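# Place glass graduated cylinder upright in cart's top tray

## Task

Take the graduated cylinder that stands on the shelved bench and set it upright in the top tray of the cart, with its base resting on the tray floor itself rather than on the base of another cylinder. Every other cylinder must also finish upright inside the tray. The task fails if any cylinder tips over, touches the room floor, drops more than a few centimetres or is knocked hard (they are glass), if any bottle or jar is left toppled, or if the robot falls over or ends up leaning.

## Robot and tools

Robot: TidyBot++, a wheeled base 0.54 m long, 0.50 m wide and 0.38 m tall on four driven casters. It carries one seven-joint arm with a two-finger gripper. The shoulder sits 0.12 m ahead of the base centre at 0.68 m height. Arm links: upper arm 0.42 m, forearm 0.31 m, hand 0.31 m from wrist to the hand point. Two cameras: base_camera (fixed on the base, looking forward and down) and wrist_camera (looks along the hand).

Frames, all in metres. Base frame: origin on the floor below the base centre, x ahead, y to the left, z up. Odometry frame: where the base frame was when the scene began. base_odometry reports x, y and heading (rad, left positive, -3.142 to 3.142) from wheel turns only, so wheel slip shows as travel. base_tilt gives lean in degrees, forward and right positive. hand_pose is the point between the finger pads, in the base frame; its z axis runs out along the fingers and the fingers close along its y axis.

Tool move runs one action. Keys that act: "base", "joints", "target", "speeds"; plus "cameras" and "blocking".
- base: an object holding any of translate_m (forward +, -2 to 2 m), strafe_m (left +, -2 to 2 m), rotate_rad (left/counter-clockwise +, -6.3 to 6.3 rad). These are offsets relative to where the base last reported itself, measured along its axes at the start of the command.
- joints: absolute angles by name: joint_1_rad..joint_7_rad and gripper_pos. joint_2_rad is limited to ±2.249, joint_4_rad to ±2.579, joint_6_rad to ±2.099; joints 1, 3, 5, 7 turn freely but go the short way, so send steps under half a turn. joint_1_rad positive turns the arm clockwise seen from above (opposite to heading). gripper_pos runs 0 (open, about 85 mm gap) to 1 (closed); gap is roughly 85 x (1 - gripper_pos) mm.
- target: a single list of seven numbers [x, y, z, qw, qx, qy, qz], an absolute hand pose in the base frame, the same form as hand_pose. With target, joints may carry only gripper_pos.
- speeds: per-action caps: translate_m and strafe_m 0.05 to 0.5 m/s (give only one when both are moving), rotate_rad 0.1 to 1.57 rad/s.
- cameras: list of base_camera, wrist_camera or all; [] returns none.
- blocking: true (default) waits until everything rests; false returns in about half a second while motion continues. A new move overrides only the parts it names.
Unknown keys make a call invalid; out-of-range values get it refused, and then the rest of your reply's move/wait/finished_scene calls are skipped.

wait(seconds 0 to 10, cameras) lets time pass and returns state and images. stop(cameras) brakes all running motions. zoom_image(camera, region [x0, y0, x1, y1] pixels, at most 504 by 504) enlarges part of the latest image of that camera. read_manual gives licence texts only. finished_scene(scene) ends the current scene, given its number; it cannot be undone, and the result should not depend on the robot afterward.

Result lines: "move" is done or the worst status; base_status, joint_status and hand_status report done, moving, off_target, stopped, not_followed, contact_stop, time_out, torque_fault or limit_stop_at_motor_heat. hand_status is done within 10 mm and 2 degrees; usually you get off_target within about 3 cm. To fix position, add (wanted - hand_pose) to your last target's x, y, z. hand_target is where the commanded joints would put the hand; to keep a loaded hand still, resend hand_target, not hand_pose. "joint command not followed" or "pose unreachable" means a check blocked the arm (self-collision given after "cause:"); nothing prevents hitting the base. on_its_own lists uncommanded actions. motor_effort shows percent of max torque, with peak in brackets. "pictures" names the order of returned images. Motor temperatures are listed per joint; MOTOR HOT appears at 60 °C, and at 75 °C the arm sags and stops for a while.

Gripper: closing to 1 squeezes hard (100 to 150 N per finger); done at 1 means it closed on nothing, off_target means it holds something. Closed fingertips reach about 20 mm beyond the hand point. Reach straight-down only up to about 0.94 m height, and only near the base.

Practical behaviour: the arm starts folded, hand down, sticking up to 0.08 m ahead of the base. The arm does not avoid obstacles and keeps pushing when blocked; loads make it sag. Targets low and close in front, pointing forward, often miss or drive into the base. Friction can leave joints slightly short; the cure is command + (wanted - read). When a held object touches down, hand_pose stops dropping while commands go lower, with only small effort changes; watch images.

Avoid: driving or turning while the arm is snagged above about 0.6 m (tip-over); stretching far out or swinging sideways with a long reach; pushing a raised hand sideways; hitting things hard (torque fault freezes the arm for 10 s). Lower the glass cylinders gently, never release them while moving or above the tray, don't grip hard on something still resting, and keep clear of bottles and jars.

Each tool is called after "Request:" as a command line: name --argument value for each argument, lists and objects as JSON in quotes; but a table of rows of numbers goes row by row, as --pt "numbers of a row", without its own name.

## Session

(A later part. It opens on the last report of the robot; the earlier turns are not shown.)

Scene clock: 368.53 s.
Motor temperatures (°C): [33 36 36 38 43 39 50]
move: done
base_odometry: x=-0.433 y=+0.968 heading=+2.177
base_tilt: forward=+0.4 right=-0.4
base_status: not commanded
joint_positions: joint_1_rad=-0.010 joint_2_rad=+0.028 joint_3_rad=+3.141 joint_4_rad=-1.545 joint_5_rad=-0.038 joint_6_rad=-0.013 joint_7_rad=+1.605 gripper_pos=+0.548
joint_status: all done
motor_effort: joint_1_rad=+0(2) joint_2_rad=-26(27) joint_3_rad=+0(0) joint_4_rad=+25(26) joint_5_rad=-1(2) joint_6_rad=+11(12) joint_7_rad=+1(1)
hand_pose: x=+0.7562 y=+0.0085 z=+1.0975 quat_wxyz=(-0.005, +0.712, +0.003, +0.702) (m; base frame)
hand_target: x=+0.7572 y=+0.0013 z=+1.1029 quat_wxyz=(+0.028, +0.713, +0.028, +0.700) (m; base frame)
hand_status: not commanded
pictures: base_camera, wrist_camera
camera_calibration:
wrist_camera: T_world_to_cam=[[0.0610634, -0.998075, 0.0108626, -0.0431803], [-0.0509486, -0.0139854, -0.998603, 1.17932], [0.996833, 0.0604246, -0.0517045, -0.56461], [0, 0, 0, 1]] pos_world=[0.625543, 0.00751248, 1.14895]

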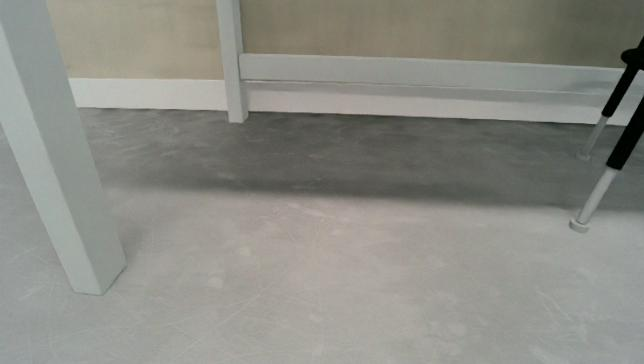

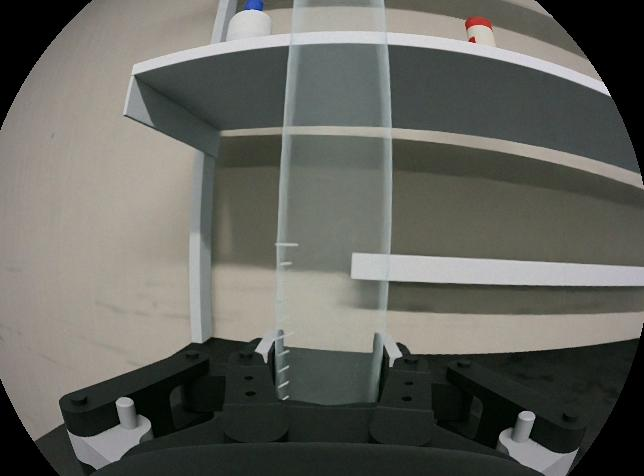

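Request:
move --joints '{"joint_4_rad": -1.42, "joint_6_rad": -0.125}' --cameras '[]'

Request:
move --base '{"translate_m": -0.45}' --speeds '{"translate_m": 0.25}'

Scene clock: 378.33 s.
Motor temperatures (°C): [33 36 36 38 43 39 50]
move: done
base_odometry: x=-0.433 y=+0.968 heading=+2.177
base_tilt: forward=+0.5 right=-0.4
base_status: not commanded
joint_positions: joint_1_rad=-0.010 joint_2_rad=+0.028 joint_3_rad=+3.141 joint_4_rad=-1.441 joint_5_rad=-0.038 joint_6_rad=-0.096 joint_7_rad=+1.605 gripper_pos=+0.548
joint_status: all done
motor_effort: joint_1_rad=-1(1) joint_2_rad=-26(28) joint_3_rad=+0(0) joint_4_rad=+24(27) joint_5_rad=+0(1) joint_6_rad=+11(12) joint_7_rad=+0(1)
hand_pose: x=+0.7545 y=+0.0095 z=+1.1368 quat_wxyz=(-0.006, +0.705, +0.004, +0.709) (m; base frame)
hand_target: x=+0.7550 y=+0.0013 z=+1.1389 quat_wxyz=(+0.028, +0.708, +0.028, +0.705) (m; base frame)
hand_status: not commanded
pictures: none
No camera images: "cameras" was empty.

Scene clock: 380.93 s.
Motor temperatures (°C): [33 36 36 38 43 39 50]
move: done
base_odometry: x=-0.177 y=+0.598 heading=+2.177
base_tilt: forward=+0.4 right=-0.3
base_status: done
joint_positions: joint_1_rad=-0.008 joint_2_rad=+0.033 joint_3_rad=+3.141 joint_4_rad=-1.440 joint_5_rad=-0.038 joint_6_rad=-0.100 joint_7_rad=+1.605 gripper_pos=+0.548
joint_status: not commanded
motor_effort: joint_1_rad=+0(2) joint_2_rad=-26(32) joint_3_rad=+0(1) joint_4_rad=+24(26) joint_5_rad=-1(1) joint_6_rad=+11(12) joint_7_rad=+0(1)
hand_pose: x=+0.7570 y=+0.0083 z=+1.1324 quat_wxyz=(-0.006, +0.708, +0.003, +0.706) (m; base frame)
hand_target: x=+0.7550 y=+0.0013 z=+1.1389 quat_wxyz=(+0.028, +0.708, +0.028, +0.705) (m; base frame)
hand_status: not commanded
pictures: base_camera, wrist_camera
camera_calibration:
wrist_camera: T_world_to_cam=[[0.0622188, -0.997993, 0.0117654, -0.0457505], [-0.0387597, -0.0141954, -0.999148, 1.20557], [0.99731, 0.0617098, -0.0395651, -0.577717], [0, 0, 0, 1]] pos_world=[0.625737, 0.00710569, 1.18223]

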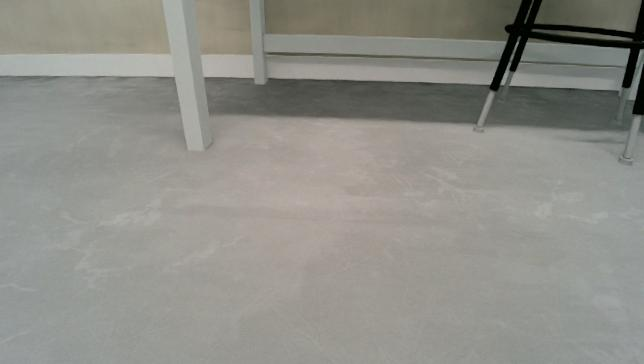

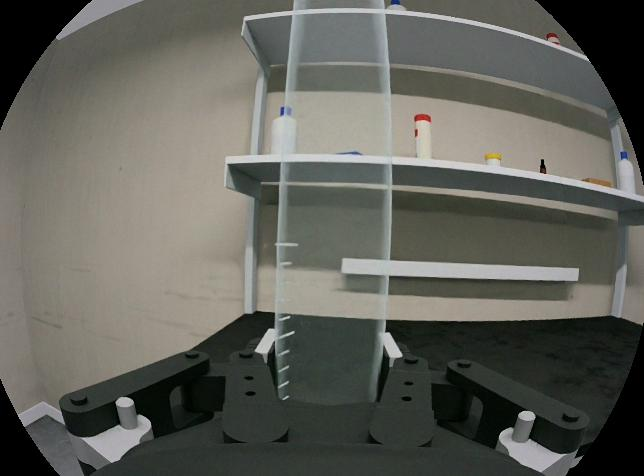

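Request:
move --joints '{"gripper_pos": 0.78}' --base '{"translate_m": -1.5, "strafe_m": -0.06, "rotate_rad": 1.566}' --speeds '{"translate_m": 0.4, "rotate_rad": 0.5}'

Request:
zoom_image --camera "wrist_camera" --region '[200, 180, 460, 420]'

Scene clock: 448.07 s.
Motor temperatures (°C): [33 36 36 38 43 39 50]
move: off_target
base_odometry: x=+0.728 y=-0.601 heading=-2.539
base_tilt: forward=+0.4 right=-0.4
base_status: done
joint_positions: joint_1_rad=-0.004 joint_2_rad=+0.038 joint_3_rad=+3.141 joint_4_rad=-1.440 joint_5_rad=-0.038 joint_6_rad=-0.101 joint_7_rad=+1.605 gripper_pos=+0.548
joint_status: gripper_pos off_target (ended at +0.548, target +0.780)
motor_effort: joint_1_rad=+0(4) joint_2_rad=-27(31) joint_3_rad=+0(3) joint_4_rad=+24(26) joint_5_rad=-1(2) joint_6_rad=+11(11) joint_7_rad=+0(1)
hand_pose: x=+0.7592 y=+0.0055 z=+1.1289 quat_wxyz=(-0.004, +0.710, +0.002, +0.704) (m; base frame)
hand_target: x=+0.7550 y=+0.0013 z=+1.1389 quat_wxyz=(+0.028, +0.708, +0.028, +0.705) (m; base frame)
hand_status: not commanded
pictures: base_camera, wrist_camera
camera_calibration:
wrist_camera: T_world_to_cam=[[0.0578628, -0.998259, 0.0114494, -0.0450111], [-0.0446956, -0.0140475, -0.998902, 1.20639], [0.997324, 0.0572875, -0.0454306, -0.573295], [0, 0, 0, 1]] pos_world=[0.628286, 0.00485684, 1.17954]

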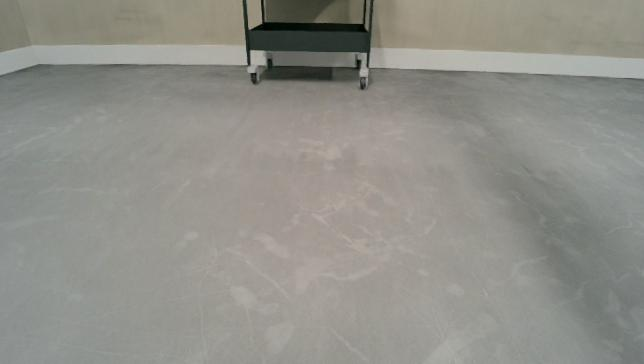

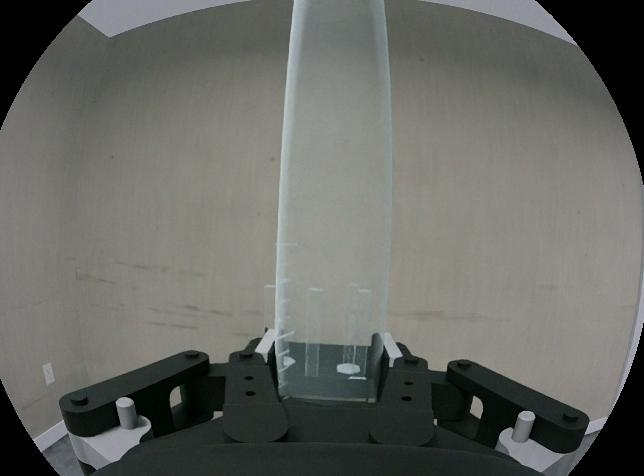

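Scaled by 1.938.

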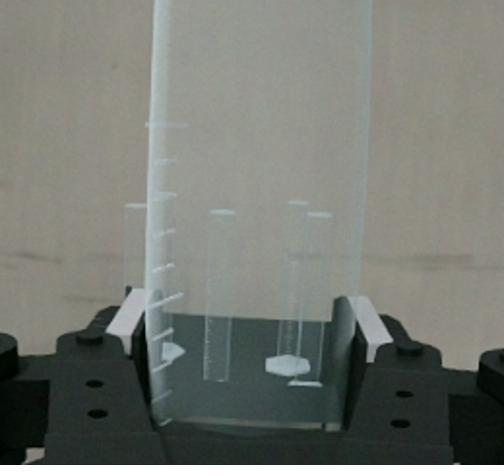

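Request:
zoom_image --camera "wrist_camera" --region '[255, 275, 395, 415]'

Scaled by 3.600.

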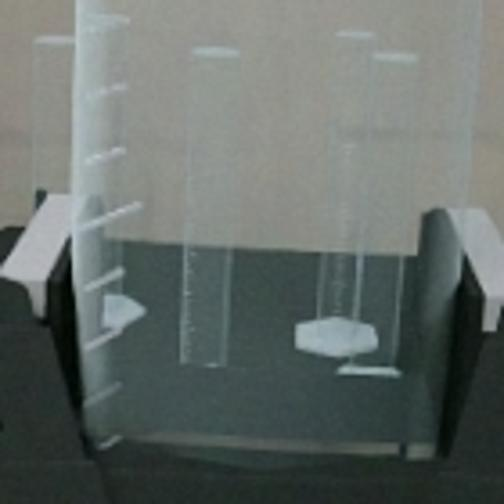

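Request:
zoom_image --camera "base_camera" --region '[210, 0, 410, 110]'

Scaled by 2.520.

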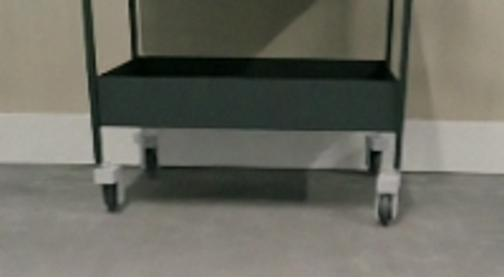

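Request:
move --joints '{"joint_4_rad": -1.2, "joint_6_rad": -0.5}' --cameras '[]'

Request:
move --joints '{"joint_4_rad": -0.95, "joint_6_rad": -0.95}' --base '{"translate_m": 0.2}' --speeds '{"translate_m": 0.25}'

Request:
zoom_image --camera "wrist_camera" --region '[200, 200, 460, 420]'

Scene clock: 554.80 s.
Motor temperatures (°C): [33 36 36 38 42 39 50]
move: done
base_odometry: x=+0.728 y=-0.601 heading=-2.539
base_tilt: forward=+0.4 right=-0.3
base_status: not commanded
joint_positions: joint_1_rad=-0.004 joint_2_rad=+0.038 joint_3_rad=+3.141 joint_4_rad=-1.224 joint_5_rad=-0.038 joint_6_rad=-0.469 joint_7_rad=+1.605 gripper_pos=+0.548
joint_status: all done
motor_effort: joint_1_rad=+0(1) joint_2_rad=-26(28) joint_3_rad=+0(0) joint_4_rad=+23(26) joint_5_rad=-1(1) joint_6_rad=+11(12) joint_7_rad=+0(1)
hand_pose: x=+0.7417 y=+0.0095 z=+1.1485 quat_wxyz=(-0.008, +0.761, +0.008, +0.649) (m; base frame)
hand_target: x=+0.7353 y=+0.0014 z=+1.1581 quat_wxyz=(+0.026, +0.760, +0.030, +0.648) (m; base frame)
hand_status: not commanded
pictures: none
No camera images: "cameras" was empty.

Scene clock: 556.50 s.
Motor temperatures (°C): [33 36 36 38 42 39 50]
move: done
base_odometry: x=+0.563 y=-0.714 heading=-2.539
base_tilt: forward=+0.5 right=-0.3
base_status: done
joint_positions: joint_1_rad=-0.004 joint_2_rad=+0.039 joint_3_rad=+3.141 joint_4_rad=-0.973 joint_5_rad=-0.038 joint_6_rad=-0.917 joint_7_rad=+1.605 gripper_pos=+0.548
joint_status: all done
motor_effort: joint_1_rad=-1(2) joint_2_rad=-24(28) joint_3_rad=+0(1) joint_4_rad=+22(25) joint_5_rad=-1(1) joint_6_rad=+10(12) joint_7_rad=+1(1)
hand_pose: x=+0.6935 y=+0.0132 z=+1.1595 quat_wxyz=(-0.010, +0.822, +0.015, +0.570) (m; base frame)
hand_target: x=+0.6841 y=+0.0014 z=+1.1680 quat_wxyz=(+0.023, +0.821, +0.033, +0.569) (m; base frame)
hand_status: not commanded
pictures: base_camera, wrist_camera
camera_calibration:
wrist_camera: T_world_to_cam=[[0.0880334, -0.996114, -0.00274453, -0.0382861], [-0.384256, -0.0314171, -0.922692, 1.38149], [0.91902, 0.0822823, -0.385529, -0.0585019], [0, 0, 0, 1]] pos_world=[0.587983, 0.0100789, 1.25203]

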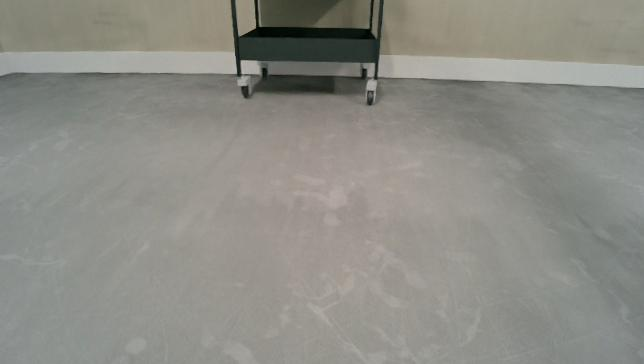

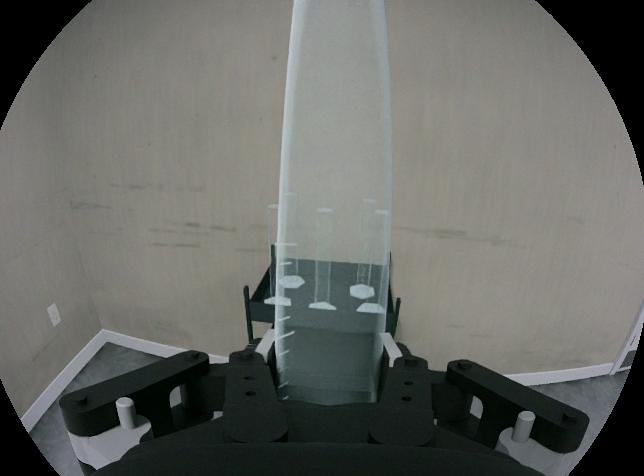

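Scaled by 1.938.

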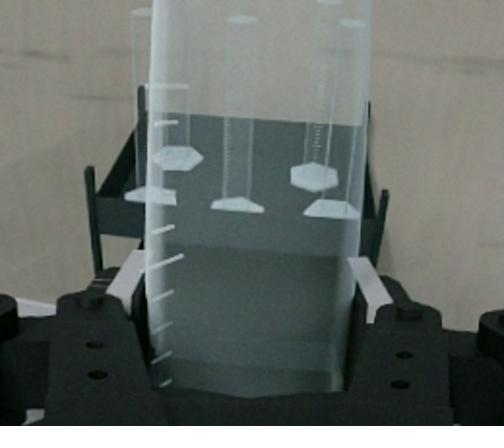

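Request:
zoom_image --camera "wrist_camera" --region '[235, 185, 415, 345]'

Scaled by 2.800.

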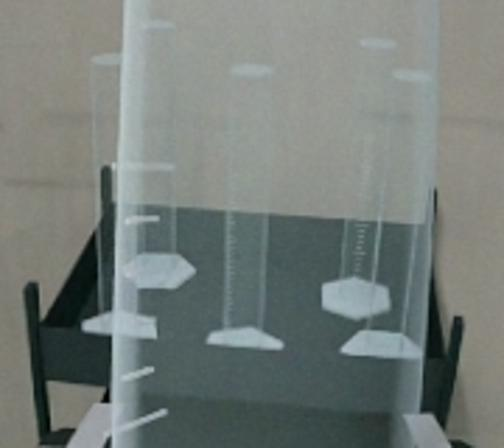

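Request:
move --joints '{"joint_4_rad": -1.2, "joint_6_rad": -0.5}' --cameras '[]'

Request:
move --joints '{"joint_4_rad": -1.42, "joint_6_rad": -0.12}' --base '{"translate_m": -0.134, "strafe_m": -1.5, "rotate_rad": -1.567}' --speeds '{"translate_m": 0.4, "rotate_rad": 0.5}'

Scene clock: 723.87 s.
Motor temperatures (°C): [33 36 36 37 42 39 50]
move: done
base_odometry: x=+0.563 y=-0.714 heading=-2.539
base_tilt: forward=+0.5 right=-0.3
base_status: not commanded
joint_positions: joint_1_rad=-0.004 joint_2_rad=+0.039 joint_3_rad=+3.141 joint_4_rad=-1.203 joint_5_rad=-0.038 joint_6_rad=-0.562 joint_7_rad=+1.605 gripper_pos=+0.548
joint_status: all done
motor_effort: joint_1_rad=-1(1) joint_2_rad=-26(27) joint_3_rad=+0(0) joint_4_rad=+24(25) joint_5_rad=-1(1) joint_6_rad=+11(11) joint_7_rad=+0(1)
hand_pose: x=+0.7359 y=+0.0104 z=+1.1317 quat_wxyz=(-0.008, +0.785, +0.009, +0.620) (m; base frame)
hand_target: x=+0.7353 y=+0.0014 z=+1.1581 quat_wxyz=(+0.026, +0.760, +0.030, +0.648) (m; base frame)
hand_status: not commanded
pictures: none
No camera images: "cameras" was empty.

Scene clock: 728.70 s.
Motor temperatures (°C): [33 36 36 37 42 39 50]
move: done
base_odometry: x=-0.177 y=+0.598 heading=+2.176
base_tilt: forward=+0.5 right=-0.4
base_status: done
joint_positions: joint_1_rad=+0.001 joint_2_rad=+0.041 joint_3_rad=+3.138 joint_4_rad=-1.424 joint_5_rad=-0.037 joint_6_rad=-0.178 joint_7_rad=+1.605 gripper_pos=+0.548
joint_status: all done
motor_effort: joint_1_rad=-1(5) joint_2_rad=-27(31) joint_3_rad=+0(5) joint_4_rad=+25(26) joint_5_rad=-1(2) joint_6_rad=+11(12) joint_7_rad=+0(1)
hand_pose: x=+0.7591 y=+0.0051 z=+1.1131 quat_wxyz=(-0.004, +0.732, +0.002, +0.681) (m; base frame)
hand_target: x=+0.7550 y=+0.0013 z=+1.1405 quat_wxyz=(+0.028, +0.706, +0.028, +0.707) (m; base frame)
hand_status: not commanded
pictures: base_camera, wrist_camera
camera_calibration:
wrist_camera: T_world_to_cam=[[0.0594715, -0.998189, 0.00907923, -0.0437746], [-0.108418, -0.0155005, -0.993985, 1.23347], [0.992325, 0.0581294, -0.109143, -0.499207], [0, 0, 0, 1]] pos_world=[0.631708, 0.00444264, 1.17196]

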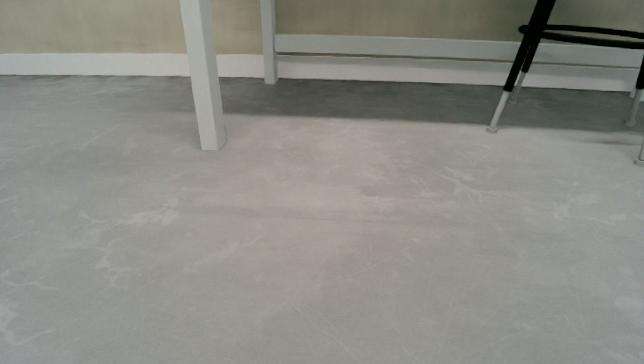

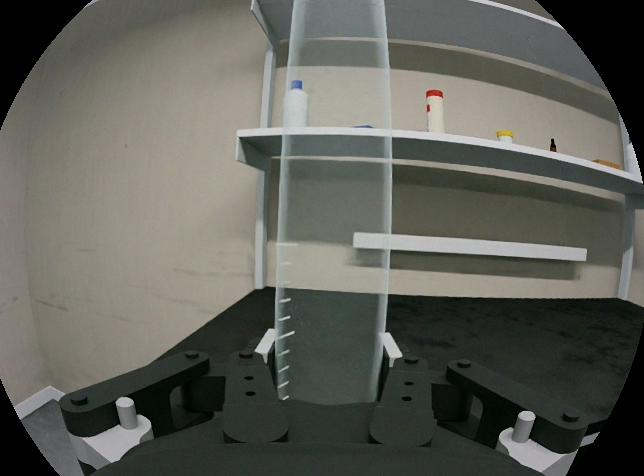

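Request:
move --cameras '["wrist_camera"]'

Scene clock: 756.10 s.
Motor temperatures (°C): [33 36 36 37 42 39 50]
base_odometry: x=-0.177 y=+0.598 heading=+2.176
base_tilt: forward=+0.5 right=-0.3
base_status: done
joint_positions: joint_1_rad=+0.001 joint_2_rad=+0.041 joint_3_rad=+3.138 joint_4_rad=-1.424 joint_5_rad=-0.037 joint_6_rad=-0.178 joint_7_rad=+1.605 gripper_pos=+0.548
joint_status: all done
motor_effort: joint_1_rad=+0(5) joint_2_rad=-27(31) joint_3_rad=+0(5) joint_4_rad=+24(26) joint_5_rad=-1(2) joint_6_rad=+11(12) joint_7_rad=+0(1)
hand_pose: x=+0.7591 y=+0.0051 z=+1.1131 quat_wxyz=(-0.004, +0.732, +0.002, +0.681) (m; base frame)
hand_target: x=+0.7550 y=+0.0013 z=+1.1405 quat_wxyz=(+0.028, +0.706, +0.028, +0.707) (m; base frame)
hand_status: not commanded
pictures: wrist_camera
camera_calibration:
wrist_camera: T_world_to_cam=[[0.0594715, -0.998189, 0.00907923, -0.0437746], [-0.108418, -0.0155005, -0.993985, 1.23347], [0.992325, 0.0581294, -0.109143, -0.499207], [0, 0, 0, 1]] pos_world=[0.631708, 0.00444264, 1.17196]

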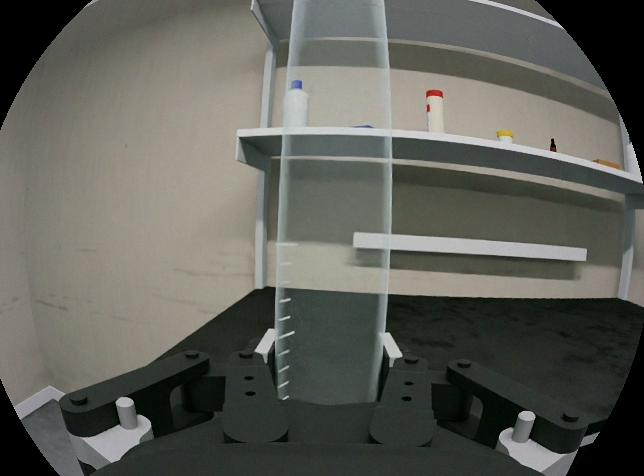

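Request:
move --joints '{"joint_1_rad": 0.0, "joint_2_rad": 0.03, "joint_3_rad": 3.1416, "joint_4_rad": -1.42, "joint_5_rad": 0.0, "joint_6_rad": -0.04, "joint_7_rad": 1.65, "gripper_pos": 0.78}' --cameras '["wrist_camera"]'

Scene clock: 789.13 s.
Motor temperatures (°C): [33 36 36 37 42 39 50]
move: off_target
base_odometry: x=-0.177 y=+0.598 heading=+2.176
base_tilt: forward=+0.5 right=-0.4
base_status: not commanded
joint_positions: joint_1_rad=+0.001 joint_2_rad=+0.040 joint_3_rad=+3.138 joint_4_rad=-1.429 joint_5_rad=-0.037 joint_6_rad=-0.087 joint_7_rad=+1.605 gripper_pos=+0.548
joint_status: gripper_pos off_target (ended at +0.548, target +0.780); the others done
motor_effort: joint_1_rad=-1(1) joint_2_rad=-27(30) joint_3_rad=+0(1) joint_4_rad=+25(27) joint_5_rad=-1(1) joint_6_rad=+11(12) joint_7_rad=+0(3)
hand_pose: x=+0.7598 y=+0.0041 z=+1.1390 quat_wxyz=(-0.003, +0.702, +0.001, +0.712) (m; base frame)
hand_target: x=+0.7540 y=+0.0014 z=+1.1654 quat_wxyz=(+0.029, +0.677, +0.027, +0.735) (m; base frame)
hand_status: not commanded
pictures: wrist_camera
camera_calibration:
wrist_camera: T_world_to_cam=[[0.0551515, -0.998387, 0.0134798, -0.0468099], [-0.0217399, -0.0146978, -0.999656, 1.19987], [0.998241, 0.0548394, -0.0225154, -0.600127], [0, 0, 0, 1]] pos_world=[0.627738, 0.00381163, 1.18657]

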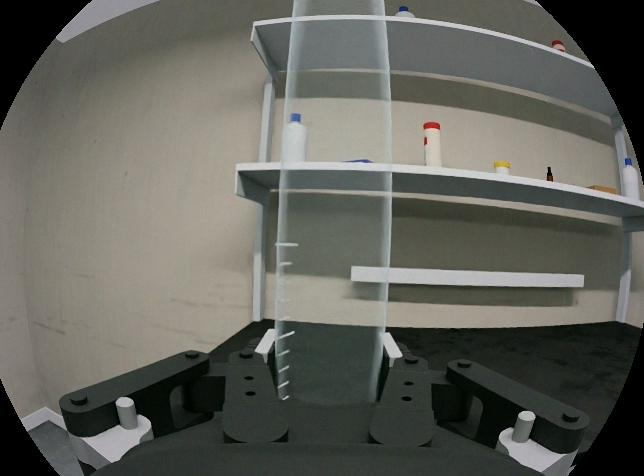

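Request:
move --base '{"translate_m": 0.45}' --speeds '{"translate_m": 0.25}' --cameras '["wrist_camera"]'

Request:
zoom_image --camera "wrist_camera" --region '[180, 200, 480, 476]'

Scene clock: 797.63 s.
Motor temperatures (°C): [33 36 36 37 42 39 50]
move: done
base_odometry: x=-0.433 y=+0.968 heading=+2.176
base_tilt: forward=+0.5 right=-0.4
base_status: done
joint_positions: joint_1_rad=+0.001 joint_2_rad=+0.039 joint_3_rad=+3.138 joint_4_rad=-1.429 joint_5_rad=-0.037 joint_6_rad=-0.087 joint_7_rad=+1.605 gripper_pos=+0.548
joint_status: not commanded
motor_effort: joint_1_rad=-1(1) joint_2_rad=-27(31) joint_3_rad=+0(1) joint_4_rad=+25(26) joint_5_rad=+0(1) joint_6_rad=+11(12) joint_7_rad=+0(1)
hand_pose: x=+0.7593 y=+0.0041 z=+1.1396 quat_wxyz=(-0.003, +0.701, +0.001, +0.713) (m; base frame)
hand_target: x=+0.7540 y=+0.0014 z=+1.1654 quat_wxyz=(+0.029, +0.677, +0.027, +0.735) (m; base frame)
hand_status: not commanded
pictures: wrist_camera
camera_calibration:
wrist_camera: T_world_to_cam=[[0.0551372, -0.998387, 0.0135391, -0.046848], [-0.0206822, -0.0146988, -0.999678, 1.19976], [0.998265, 0.0548394, -0.0214593, -0.600837], [0, 0, 0, 1]] pos_world=[0.627191, 0.0038121, 1.18711]

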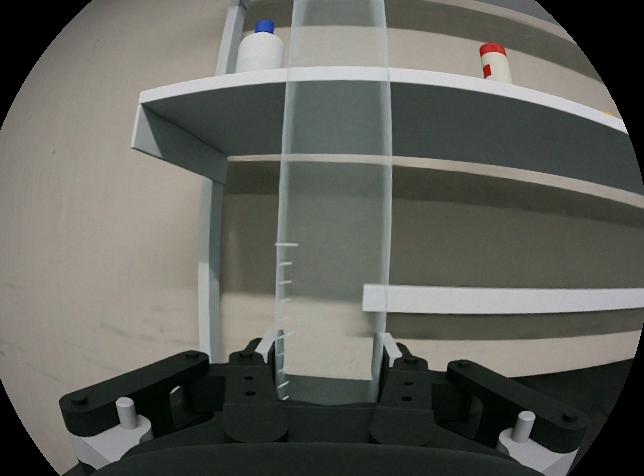

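Scaled by 1.680.

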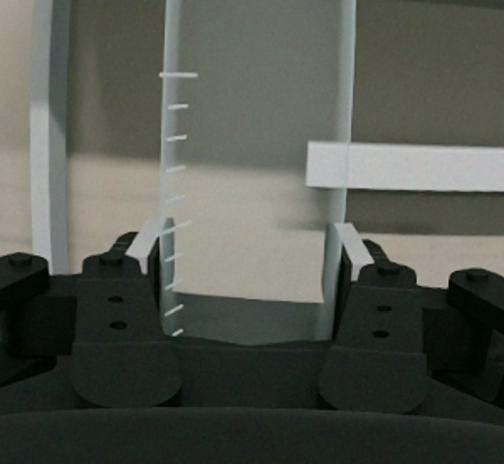

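Request:
move --joints '{"joint_1_rad": 0.0, "joint_2_rad": 0.03, "joint_3_rad": 3.1416, "joint_4_rad": -1.54, "joint_5_rad": 0.0, "joint_6_rad": 0.07, "joint_7_rad": 1.65, "gripper_pos": 0.78}' --cameras '["wrist_camera"]'

Scene clock: 808.30 s.
Motor temperatures (°C): [33 36 36 37 42 39 49]
move: off_target
base_odometry: x=-0.433 y=+0.968 heading=+2.176
base_tilt: forward=+0.4 right=-0.4
base_status: not commanded
joint_positions: joint_1_rad=+0.001 joint_2_rad=+0.039 joint_3_rad=+3.138 joint_4_rad=-1.548 joint_5_rad=-0.037 joint_6_rad=+0.008 joint_7_rad=+1.605 gripper_pos=+0.548
joint_status: gripper_pos off_target (ended at +0.548, target +0.780); the others done
motor_effort: joint_1_rad=+0(1) joint_2_rad=-27(29) joint_3_rad=+0(1) joint_4_rad=+24(27) joint_5_rad=-1(1) joint_6_rad=+11(12) joint_7_rad=+0(1)
hand_pose: x=+0.7610 y=+0.0030 z=+1.0947 quat_wxyz=(-0.002, +0.710, +0.000, +0.704) (m; base frame)
hand_target: x=+0.7565 y=+0.0014 z=+1.1246 quat_wxyz=(+0.029, +0.681, +0.027, +0.731) (m; base frame)
hand_status: not commanded
pictures: wrist_camera
camera_calibration:
wrist_camera: T_world_to_cam=[[0.0519402, -0.998576, 0.0121673, -0.0434781], [-0.044726, -0.0144976, -0.998894, 1.17231], [0.997648, 0.0513386, -0.0454153, -0.576701], [0, 0, 0, 1]] pos_world=[0.630036, 0.00318648, 1.14535]

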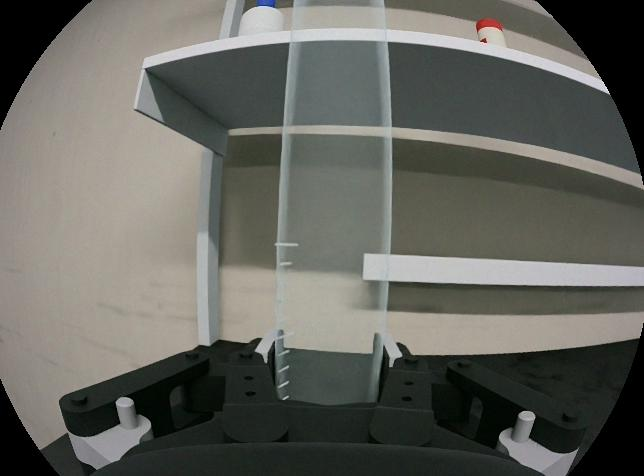

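Request:
move --joints '{"joint_1_rad": 0.0, "joint_2_rad": 0.03, "joint_3_rad": 3.1416, "joint_4_rad": -1.57, "joint_5_rad": 0.0, "joint_6_rad": 0.115, "joint_7_rad": 1.65, "gripper_pos": 0.78}' --cameras '[]'

Request:
move --joints '{"joint_1_rad": 0.0, "joint_2_rad": 0.03, "joint_3_rad": 3.1416, "joint_4_rad": -1.59, "joint_5_rad": 0.0, "joint_6_rad": 0.135, "joint_7_rad": 1.65, "gripper_pos": 0.78}' --cameras '["wrist_camera"]'

Scene clock: 817.67 s.
Motor temperatures (°C): [33 36 36 37 42 39 49]
move: off_target
base_odometry: x=-0.433 y=+0.968 heading=+2.176
base_tilt: forward=+0.5 right=-0.3
base_status: not commanded
joint_positions: joint_1_rad=+0.001 joint_2_rad=+0.039 joint_3_rad=+3.138 joint_4_rad=-1.575 joint_5_rad=-0.037 joint_6_rad=+0.058 joint_7_rad=+1.605 gripper_pos=+0.548
joint_status: gripper_pos off_target (ended at +0.548, target +0.780); the others done
motor_effort: joint_1_rad=-1(1) joint_2_rad=-27(28) joint_3_rad=+0(1) joint_4_rad=+25(25) joint_5_rad=-1(2) joint_6_rad=+11(12) joint_7_rad=+0(1)
hand_pose: x=+0.7607 y=+0.0024 z=+1.0931 quat_wxyz=(-0.001, +0.702, -0.001, +0.712) (m; base frame)
hand_target: x=+0.7560 y=+0.0014 z=+1.1199 quat_wxyz=(+0.029, +0.676, +0.027, +0.736) (m; base frame)
hand_status: not commanded
pictures: none
No camera images: "cameras" was empty.

Scene clock: 818.27 s.
Motor temperatures (°C): [33 36 36 37 42 39 49]
move: off_target
base_odometry: x=-0.433 y=+0.968 heading=+2.176
base_tilt: forward=+0.5 right=-0.3
base_status: not commanded
joint_positions: joint_1_rad=+0.001 joint_2_rad=+0.039 joint_3_rad=+3.138 joint_4_rad=-1.594 joint_5_rad=-0.037 joint_6_rad=+0.078 joint_7_rad=+1.605 gripper_pos=+0.548
joint_status: gripper_pos off_target (ended at +0.548, target +0.780); the others done
motor_effort: joint_1_rad=-1(2) joint_2_rad=-26(28) joint_3_rad=+0(1) joint_4_rad=+25(25) joint_5_rad=+0(1) joint_6_rad=+11(12) joint_7_rad=+1(1)
hand_pose: x=+0.7604 y=+0.0022 z=+1.0877 quat_wxyz=(-0.001, +0.701, -0.001, +0.713) (m; base frame)
hand_target: x=+0.7558 y=+0.0014 z=+1.1136 quat_wxyz=(+0.029, +0.676, +0.027, +0.736) (m; base frame)
hand_status: not commanded
pictures: wrist_camera
camera_calibration:
wrist_camera: T_world_to_cam=[[0.0490475, -0.998706, 0.0134131, -0.0433213], [-0.0207994, -0.0144476, -0.999679, 1.14792], [0.99858, 0.0487528, -0.0214812, -0.603119], [0, 0, 0, 1]] pos_world=[0.628264, 0.00272325, 1.13518]

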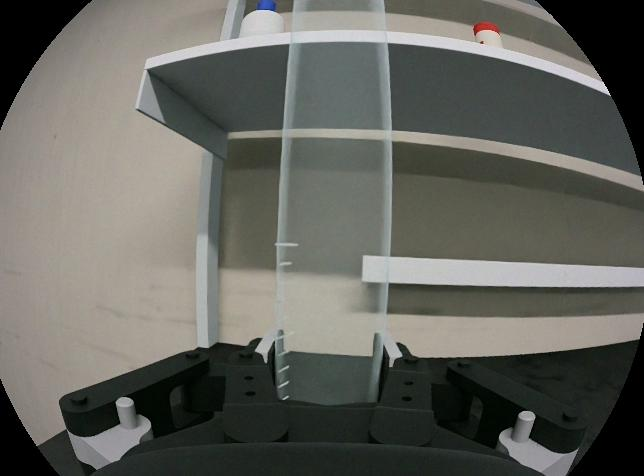

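Request:
move --joints '{"joint_1_rad": 0.0, "joint_2_rad": 0.03, "joint_3_rad": 3.1416, "joint_4_rad": -1.60, "joint_5_rad": 0.0, "joint_6_rad": 0.143, "joint_7_rad": 1.65, "gripper_pos": 0.78}' --cameras '[]'

Request:
move --joints '{"joint_1_rad": 0.0, "joint_2_rad": 0.03, "joint_3_rad": 3.1416, "joint_4_rad": -1.61, "joint_5_rad": 0.0, "joint_6_rad": 0.152, "joint_7_rad": 1.65, "gripper_pos": 0.78}' --cameras '["wrist_camera"]'

Scene clock: 824.60 s.
Motor temperatures (°C): [33 36 36 37 42 39 49]
move: off_target
base_odometry: x=-0.433 y=+0.968 heading=+2.176
base_tilt: forward=+0.5 right=-0.4
base_status: not commanded
joint_positions: joint_1_rad=+0.001 joint_2_rad=+0.039 joint_3_rad=+3.138 joint_4_rad=-1.603 joint_5_rad=-0.037 joint_6_rad=+0.086 joint_7_rad=+1.605 gripper_pos=+0.548
joint_status: gripper_pos off_target (ended at +0.548, target +0.780); the others done
motor_effort: joint_1_rad=-1(1) joint_2_rad=-27(28) joint_3_rad=+0(1) joint_4_rad=+24(25) joint_5_rad=+0(1) joint_6_rad=+11(12) joint_7_rad=+0(1)
hand_pose: x=+0.7602 y=+0.0021 z=+1.0844 quat_wxyz=(-0.001, +0.702, -0.001, +0.712) (m; base frame)
hand_target: x=+0.7556 y=+0.0014 z=+1.1098 quat_wxyz=(+0.029, +0.676, +0.027, +0.736) (m; base frame)
hand_status: not commanded
pictures: none
No camera images: "cameras" was empty.

Scene clock: 825.10 s.
Motor temperatures (°C): [33 36 36 37 42 39 49]
move: off_target
base_odometry: x=-0.433 y=+0.968 heading=+2.176
base_tilt: forward=+0.5 right=-0.4
base_status: not commanded
joint_positions: joint_1_rad=+0.001 joint_2_rad=+0.039 joint_3_rad=+3.138 joint_4_rad=-1.609 joint_5_rad=-0.037 joint_6_rad=+0.098 joint_7_rad=+1.605 gripper_pos=+0.548
joint_status: gripper_pos off_target (ended at +0.548, target +0.780); the others done
motor_effort: joint_1_rad=+0(2) joint_2_rad=-26(28) joint_3_rad=+0(1) joint_4_rad=+24(25) joint_5_rad=-1(1) joint_6_rad=+11(12) joint_7_rad=+0(2)
hand_pose: x=+0.7600 y=+0.0019 z=+1.0845 quat_wxyz=(-0.001, +0.700, -0.001, +0.714) (m; base frame)
hand_target: x=+0.7555 y=+0.0014 z=+1.1064 quat_wxyz=(+0.029, +0.677, +0.027, +0.735) (m; base frame)
hand_status: not commanded
pictures: wrist_camera
camera_calibration:
wrist_camera: T_world_to_cam=[[0.0482506, -0.998741, 0.0136891, -0.0431825], [-0.015906, -0.0144716, -0.999769, 1.14114], [0.998709, 0.0480217, -0.0165842, -0.608229], [0, 0, 0, 1]] pos_world=[0.627678, 0.00259405, 1.13138]

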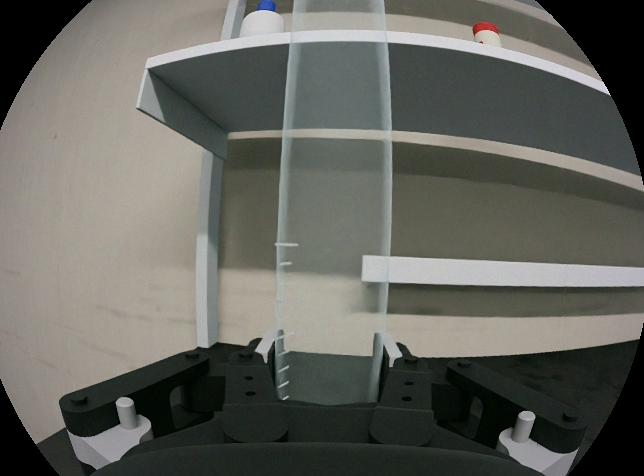

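Request:
move --joints '{"joint_1_rad": 0.0, "joint_2_rad": 0.03, "joint_3_rad": 3.1416, "joint_4_rad": -1.62, "joint_5_rad": 0.0, "joint_6_rad": 0.145, "joint_7_rad": 1.65, "gripper_pos": 0.78}' --cameras '[]'

Request:
move --joints '{"joint_1_rad": 0.0, "joint_2_rad": 0.03, "joint_3_rad": 3.1416, "joint_4_rad": -1.63, "joint_5_rad": 0.0, "joint_6_rad": 0.155, "joint_7_rad": 1.65, "gripper_pos": 0.78}' --cameras '["wrist_camera"]'

Scene clock: 830.10 s.
Motor temperatures (°C): [33 36 36 37 42 39 49]
move: off_target
base_odometry: x=-0.433 y=+0.968 heading=+2.176
base_tilt: forward=+0.5 right=-0.3
base_status: not commanded
joint_positions: joint_1_rad=+0.001 joint_2_rad=+0.039 joint_3_rad=+3.138 joint_4_rad=-1.610 joint_5_rad=-0.037 joint_6_rad=+0.099 joint_7_rad=+1.605 gripper_pos=+0.548
joint_status: gripper_pos off_target (ended at +0.548, target +0.780); the others done
motor_effort: joint_1_rad=+0(2) joint_2_rad=-25(26) joint_3_rad=+0(0) joint_4_rad=+22(24) joint_5_rad=-1(1) joint_6_rad=+9(11) joint_7_rad=+0(1)
hand_pose: x=+0.7599 y=+0.0019 z=+1.0844 quat_wxyz=(-0.001, +0.700, -0.001, +0.715) (m; base frame)
hand_target: x=+0.7556 y=+0.0014 z=+1.0980 quat_wxyz=(+0.029, +0.683, +0.027, +0.729) (m; base frame)
hand_status: not commanded
pictures: none
No camera images: "cameras" was empty.

Scene clock: 830.60 s.
Motor temperatures (°C): [33 36 36 37 42 39 49]
move: off_target
base_odometry: x=-0.433 y=+0.968 heading=+2.176
base_tilt: forward=+0.5 right=-0.3
base_status: not commanded
joint_positions: joint_1_rad=+0.001 joint_2_rad=+0.039 joint_3_rad=+3.138 joint_4_rad=-1.617 joint_5_rad=-0.037 joint_6_rad=+0.113 joint_7_rad=+1.605 gripper_pos=+0.548
joint_status: gripper_pos off_target (ended at +0.548, target +0.780); the others done
motor_effort: joint_1_rad=-1(1) joint_2_rad=-24(25) joint_3_rad=+1(1) joint_4_rad=+22(23) joint_5_rad=+0(1) joint_6_rad=+9(10) joint_7_rad=+1(1)
hand_pose: x=+0.7597 y=+0.0018 z=+1.0845 quat_wxyz=(+0.000, +0.697, -0.001, +0.717) (m; base frame)
hand_target: x=+0.7554 y=+0.0014 z=+1.0948 quat_wxyz=(+0.029, +0.683, +0.027, +0.729) (m; base frame)
hand_status: not commanded
pictures: wrist_camera
camera_calibration:
wrist_camera: T_world_to_cam=[[0.0476102, -0.998767, 0.0140599, -0.0432492], [-0.00868738, -0.0144894, -0.999857, 1.13566], [0.998828, 0.0474813, -0.00936651, -0.615809], [0, 0, 0, 1]] pos_world=[0.627013, 0.00249861, 1.13034]

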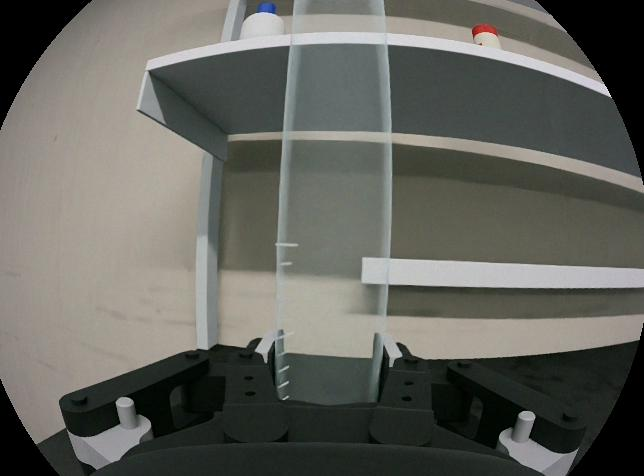

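Request:
move --joints '{"gripper_pos": 0.42}' --cameras '["wrist_camera"]'

Scene clock: 846.73 s.
Motor temperatures (°C): [33 36 36 37 42 39 49]
move: done
base_odometry: x=-0.433 y=+0.968 heading=+2.176
base_tilt: forward=+0.5 right=-0.4
base_status: not commanded
joint_positions: joint_1_rad=+0.001 joint_2_rad=+0.039 joint_3_rad=+3.138 joint_4_rad=-1.618 joint_5_rad=-0.037 joint_6_rad=+0.113 joint_7_rad=+1.605 gripper_pos=+0.420
joint_status: all done
motor_effort: joint_1_rad=-1(1) joint_2_rad=-25(25) joint_3_rad=+0(1) joint_4_rad=+22(23) joint_5_rad=-1(1) joint_6_rad=+9(9) joint_7_rad=+0(1)
hand_pose: x=+0.7597 y=+0.0018 z=+1.0837 quat_wxyz=(+0.000, +0.697, -0.001, +0.717) (m; base frame)
hand_target: x=+0.7554 y=+0.0014 z=+1.0948 quat_wxyz=(+0.029, +0.683, +0.027, +0.729) (m; base frame)
hand_status: not commanded
pictures: wrist_camera
camera_calibration:
wrist_camera: T_world_to_cam=[[0.0476094, -0.998768, 0.0140145, -0.0431917], [-0.00973096, -0.0144935, -0.999848, 1.13566], [0.998819, 0.0474658, -0.010409, -0.614649], [0, 0, 0, 1]] pos_world=[0.62703, 0.00249603, 1.1297]

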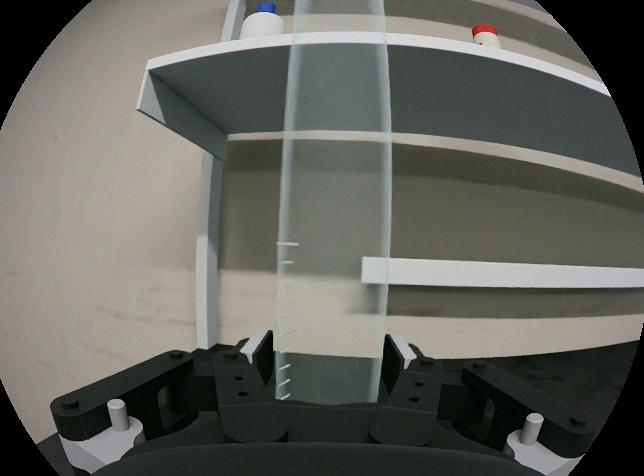

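Request:
move --joints '{"gripper_pos": 0.0}' --cameras '["wrist_camera"]'

Request:
zoom_image --camera "wrist_camera" --region '[180, 200, 480, 476]'

Scene clock: 852.53 s.
Motor temperatures (°C): [33 36 36 37 42 39 49]
move: done
base_odometry: x=-0.433 y=+0.968 heading=+2.176
base_tilt: forward=+0.5 right=-0.4
base_status: not commanded
joint_positions: joint_1_rad=+0.001 joint_2_rad=+0.039 joint_3_rad=+3.138 joint_4_rad=-1.618 joint_5_rad=-0.037 joint_6_rad=+0.113 joint_7_rad=+1.605 gripper_pos=+0.000
joint_status: all done
motor_effort: joint_1_rad=-1(1) joint_2_rad=-24(25) joint_3_rad=+0(0) joint_4_rad=+22(23) joint_5_rad=-1(1) joint_6_rad=+9(9) joint_7_rad=+0(1)
hand_pose: x=+0.7597 y=+0.0018 z=+1.0837 quat_wxyz=(+0.000, +0.697, -0.001, +0.717) (m; base frame)
hand_target: x=+0.7554 y=+0.0014 z=+1.0948 quat_wxyz=(+0.029, +0.683, +0.027, +0.729) (m; base frame)
hand_status: not commanded
pictures: wrist_camera
camera_calibration:
wrist_camera: T_world_to_cam=[[0.0476098, -0.998768, 0.0140131, -0.0431903], [-0.00976034, -0.0144936, -0.999847, 1.13567], [0.998818, 0.0474658, -0.0104384, -0.614617], [0, 0, 0, 1]] pos_world=[0.627031, 0.00249603, 1.12968]

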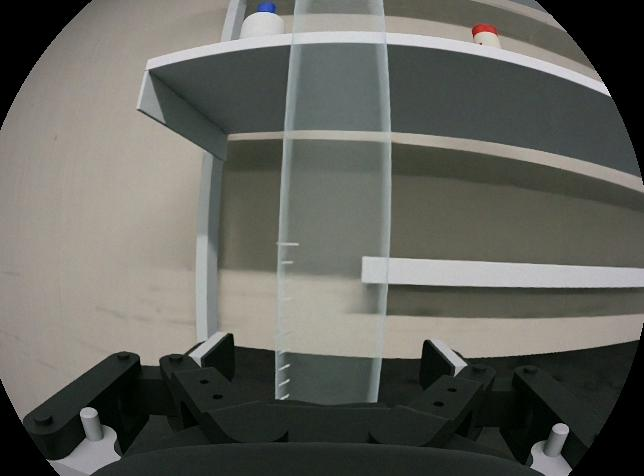

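Scaled by 1.680.

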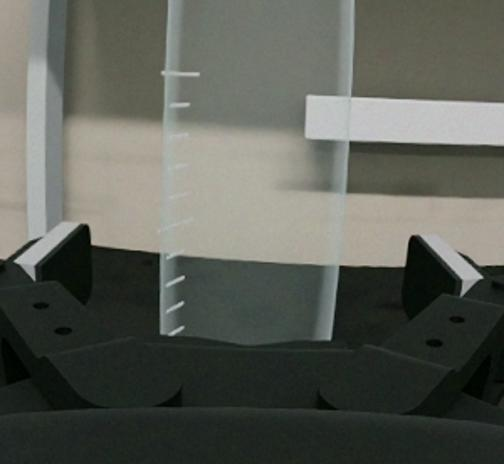

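Request:
move --base '{"translate_m": -0.45}' --speeds '{"translate_m": 0.35}' --cameras '["wrist_camera"]'

Request:
zoom_image --camera "wrist_camera" --region '[200, 0, 500, 400]'

Scene clock: 858.13 s.
Motor temperatures (°C): [33 36 36 37 42 39 49]
move: done
base_odometry: x=-0.177 y=+0.598 heading=+2.176
base_tilt: forward=+0.4 right=-0.4
base_status: done
joint_positions: joint_1_rad=+0.001 joint_2_rad=+0.027 joint_3_rad=+3.138 joint_4_rad=-1.621 joint_5_rad=-0.037 joint_6_rad=+0.114 joint_7_rad=+1.605 gripper_pos=+0.000
joint_status: not commanded
motor_effort: joint_1_rad=-1(2) joint_2_rad=-24(31) joint_3_rad=+0(3) joint_4_rad=+22(24) joint_5_rad=-1(2) joint_6_rad=+9(10) joint_7_rad=+1(1)
hand_pose: x=+0.7549 y=+0.0019 z=+1.0893 quat_wxyz=(+0.000, +0.694, -0.001, +0.720) (m; base frame)
hand_target: x=+0.7554 y=+0.0014 z=+1.0948 quat_wxyz=(+0.029, +0.683, +0.027, +0.729) (m; base frame)
hand_status: not commanded
pictures: wrist_camera
camera_calibration:
wrist_camera: T_world_to_cam=[[0.0476537, -0.998759, 0.014468, -0.0434456], [-0.000590285, -0.0145126, -0.999895, 1.13437], [0.998864, 0.0476401, -0.00128113, -0.619808], [0, 0, 0, 1]] pos_world=[0.621844, 0.0025987, 1.13408]

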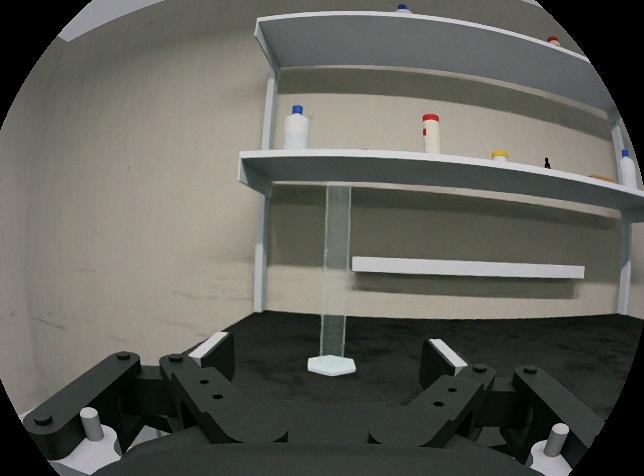

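Scaled by 1.260.

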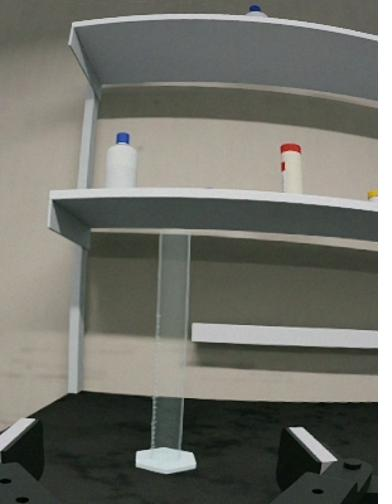

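Request:
move --base '{"translate_m": -1.5585, "strafe_m": 0.4875, "rotate_rad": 1.568}' --speeds '{"translate_m": 0.45, "rotate_rad": 0.7}' --joints '{"joint_1_rad": 0.0, "joint_2_rad": 0.03, "joint_3_rad": 3.1416, "joint_4_rad": -0.95, "joint_5_rad": 0.0, "joint_6_rad": -0.95, "joint_7_rad": 1.65, "gripper_pos": 0.0}' --cameras '["wrist_camera", "base_camera"]'

Request:
zoom_image --camera "wrist_camera" --region '[120, 40, 560, 440]'

Scene clock: 910.03 s.
Motor temperatures (°C): [33 36 36 37 42 39 49]
move: done
base_odometry: x=+0.310 y=-0.961 heading=-2.538
base_tilt: forward=+0.4 right=-0.4
base_status: done
joint_positions: joint_1_rad=+0.002 joint_2_rad=+0.029 joint_3_rad=+3.139 joint_4_rad=-0.964 joint_5_rad=-0.036 joint_6_rad=-0.908 joint_7_rad=+1.605 gripper_pos=+0.000
joint_status: all done
motor_effort: joint_1_rad=+0(4) joint_2_rad=-21(28) joint_3_rad=+0(4) joint_4_rad=+19(24) joint_5_rad=-1(2) joint_6_rad=+9(10) joint_7_rad=+1(2)
hand_pose: x=+0.6886 y=+0.0106 z=+1.1735 quat_wxyz=(-0.008, +0.813, +0.014, +0.582) (m; base frame)
hand_target: x=+0.6841 y=+0.0013 z=+1.1680 quat_wxyz=(+0.023, +0.821, +0.033, +0.569) (m; base frame)
hand_status: not commanded
pictures: base_camera, wrist_camera
camera_calibration:
wrist_camera: T_world_to_cam=[[0.0832442, -0.996529, 0.000687565, -0.0411396], [-0.357326, -0.030493, -0.933482, 1.38654], [0.930262, 0.0774613, -0.358624, -0.0876792], [0, 0, 0, 1]] pos_world=[0.580435, 0.00807461, 1.26289]

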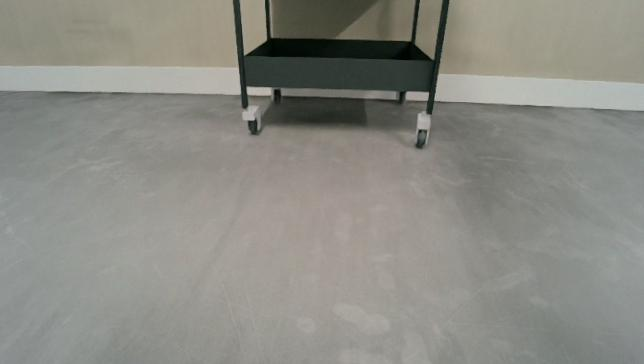

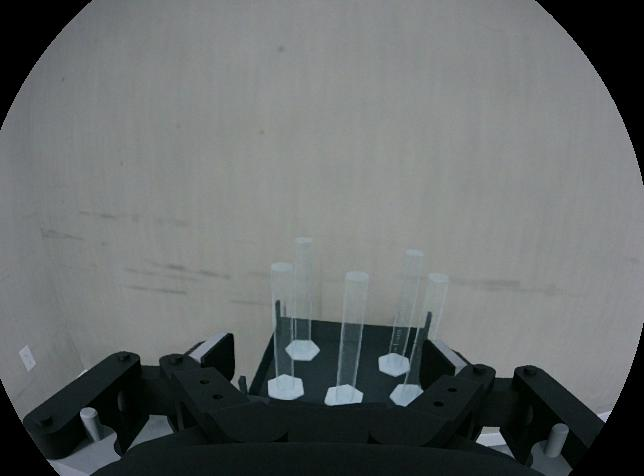

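Scaled by 1.145.

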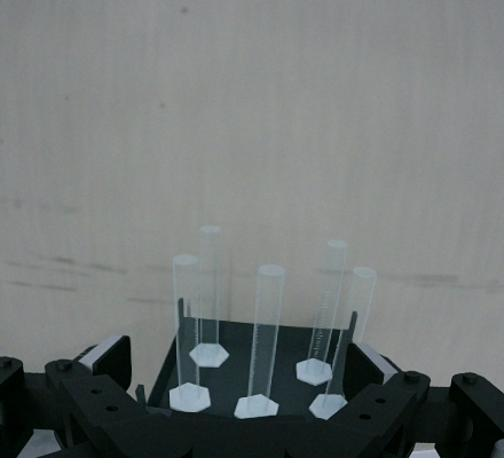

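Request:
move --joints '{"joint_1_rad": 0.0, "joint_2_rad": 0.263, "joint_3_rad": 3.1416, "joint_4_rad": -2.135, "joint_5_rad": 0.045, "joint_6_rad": 0.88, "joint_7_rad": 1.53, "gripper_pos": 0.0}' --cameras '["wrist_camera", "base_camera"]'

Request:
zoom_image --camera "wrist_camera" --region '[180, 100, 480, 400]'

Scene clock: 956.07 s.
Motor temperatures (°C): [33 36 36 37 42 39 49]
move: done
base_odometry: x=+0.310 y=-0.961 heading=-2.538
base_tilt: forward=+0.4 right=-0.4
base_status: not commanded
joint_positions: joint_1_rad=+0.002 joint_2_rad=+0.234 joint_3_rad=+3.139 joint_4_rad=-2.123 joint_5_rad=+0.003 joint_6_rad=+0.830 joint_7_rad=+1.585 gripper_pos=+0.000
joint_status: all done
motor_effort: joint_1_rad=-1(2) joint_2_rad=-26(30) joint_3_rad=+0(1) joint_4_rad=+17(23) joint_5_rad=-1(1) joint_6_rad=+9(10) joint_7_rad=+0(2)
hand_pose: x=+0.7495 y=+0.0023 z=+0.8822 quat_wxyz=(+0.005, +0.692, +0.006, +0.722) (m; base frame)
hand_target: x=+0.7519 y=+0.0121 z=+0.8730 quat_wxyz=(-0.016, +0.688, +0.008, +0.725) (m; base frame)
hand_status: not commanded
pictures: base_camera, wrist_camera
camera_calibration:
wrist_camera: T_world_to_cam=[[0.0506487, -0.998181, 0.0327163, -0.0581292], [0.00674009, -0.0324159, -0.999452, 0.921444], [0.998694, 0.0508414, 0.005086, -0.620245], [0, 0, 0, 1]] pos_world=[0.616168, 0.00338012, 0.925995]

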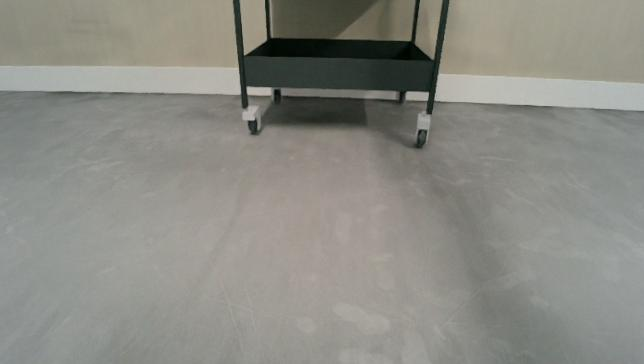

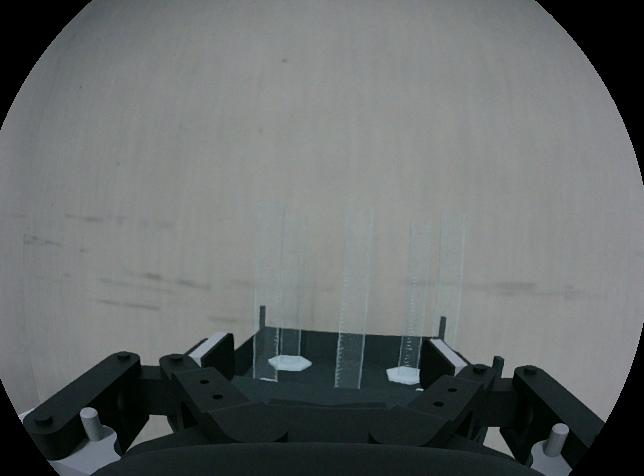

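Scaled by 1.680.

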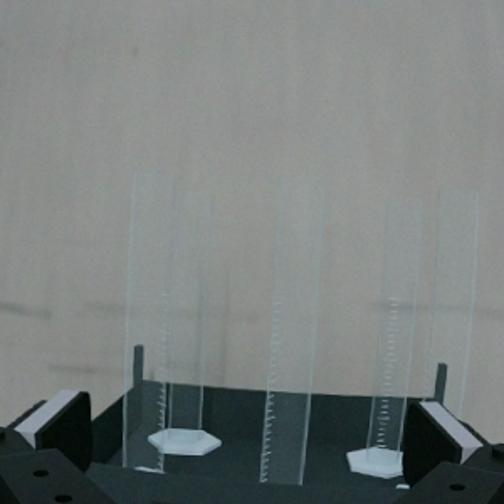

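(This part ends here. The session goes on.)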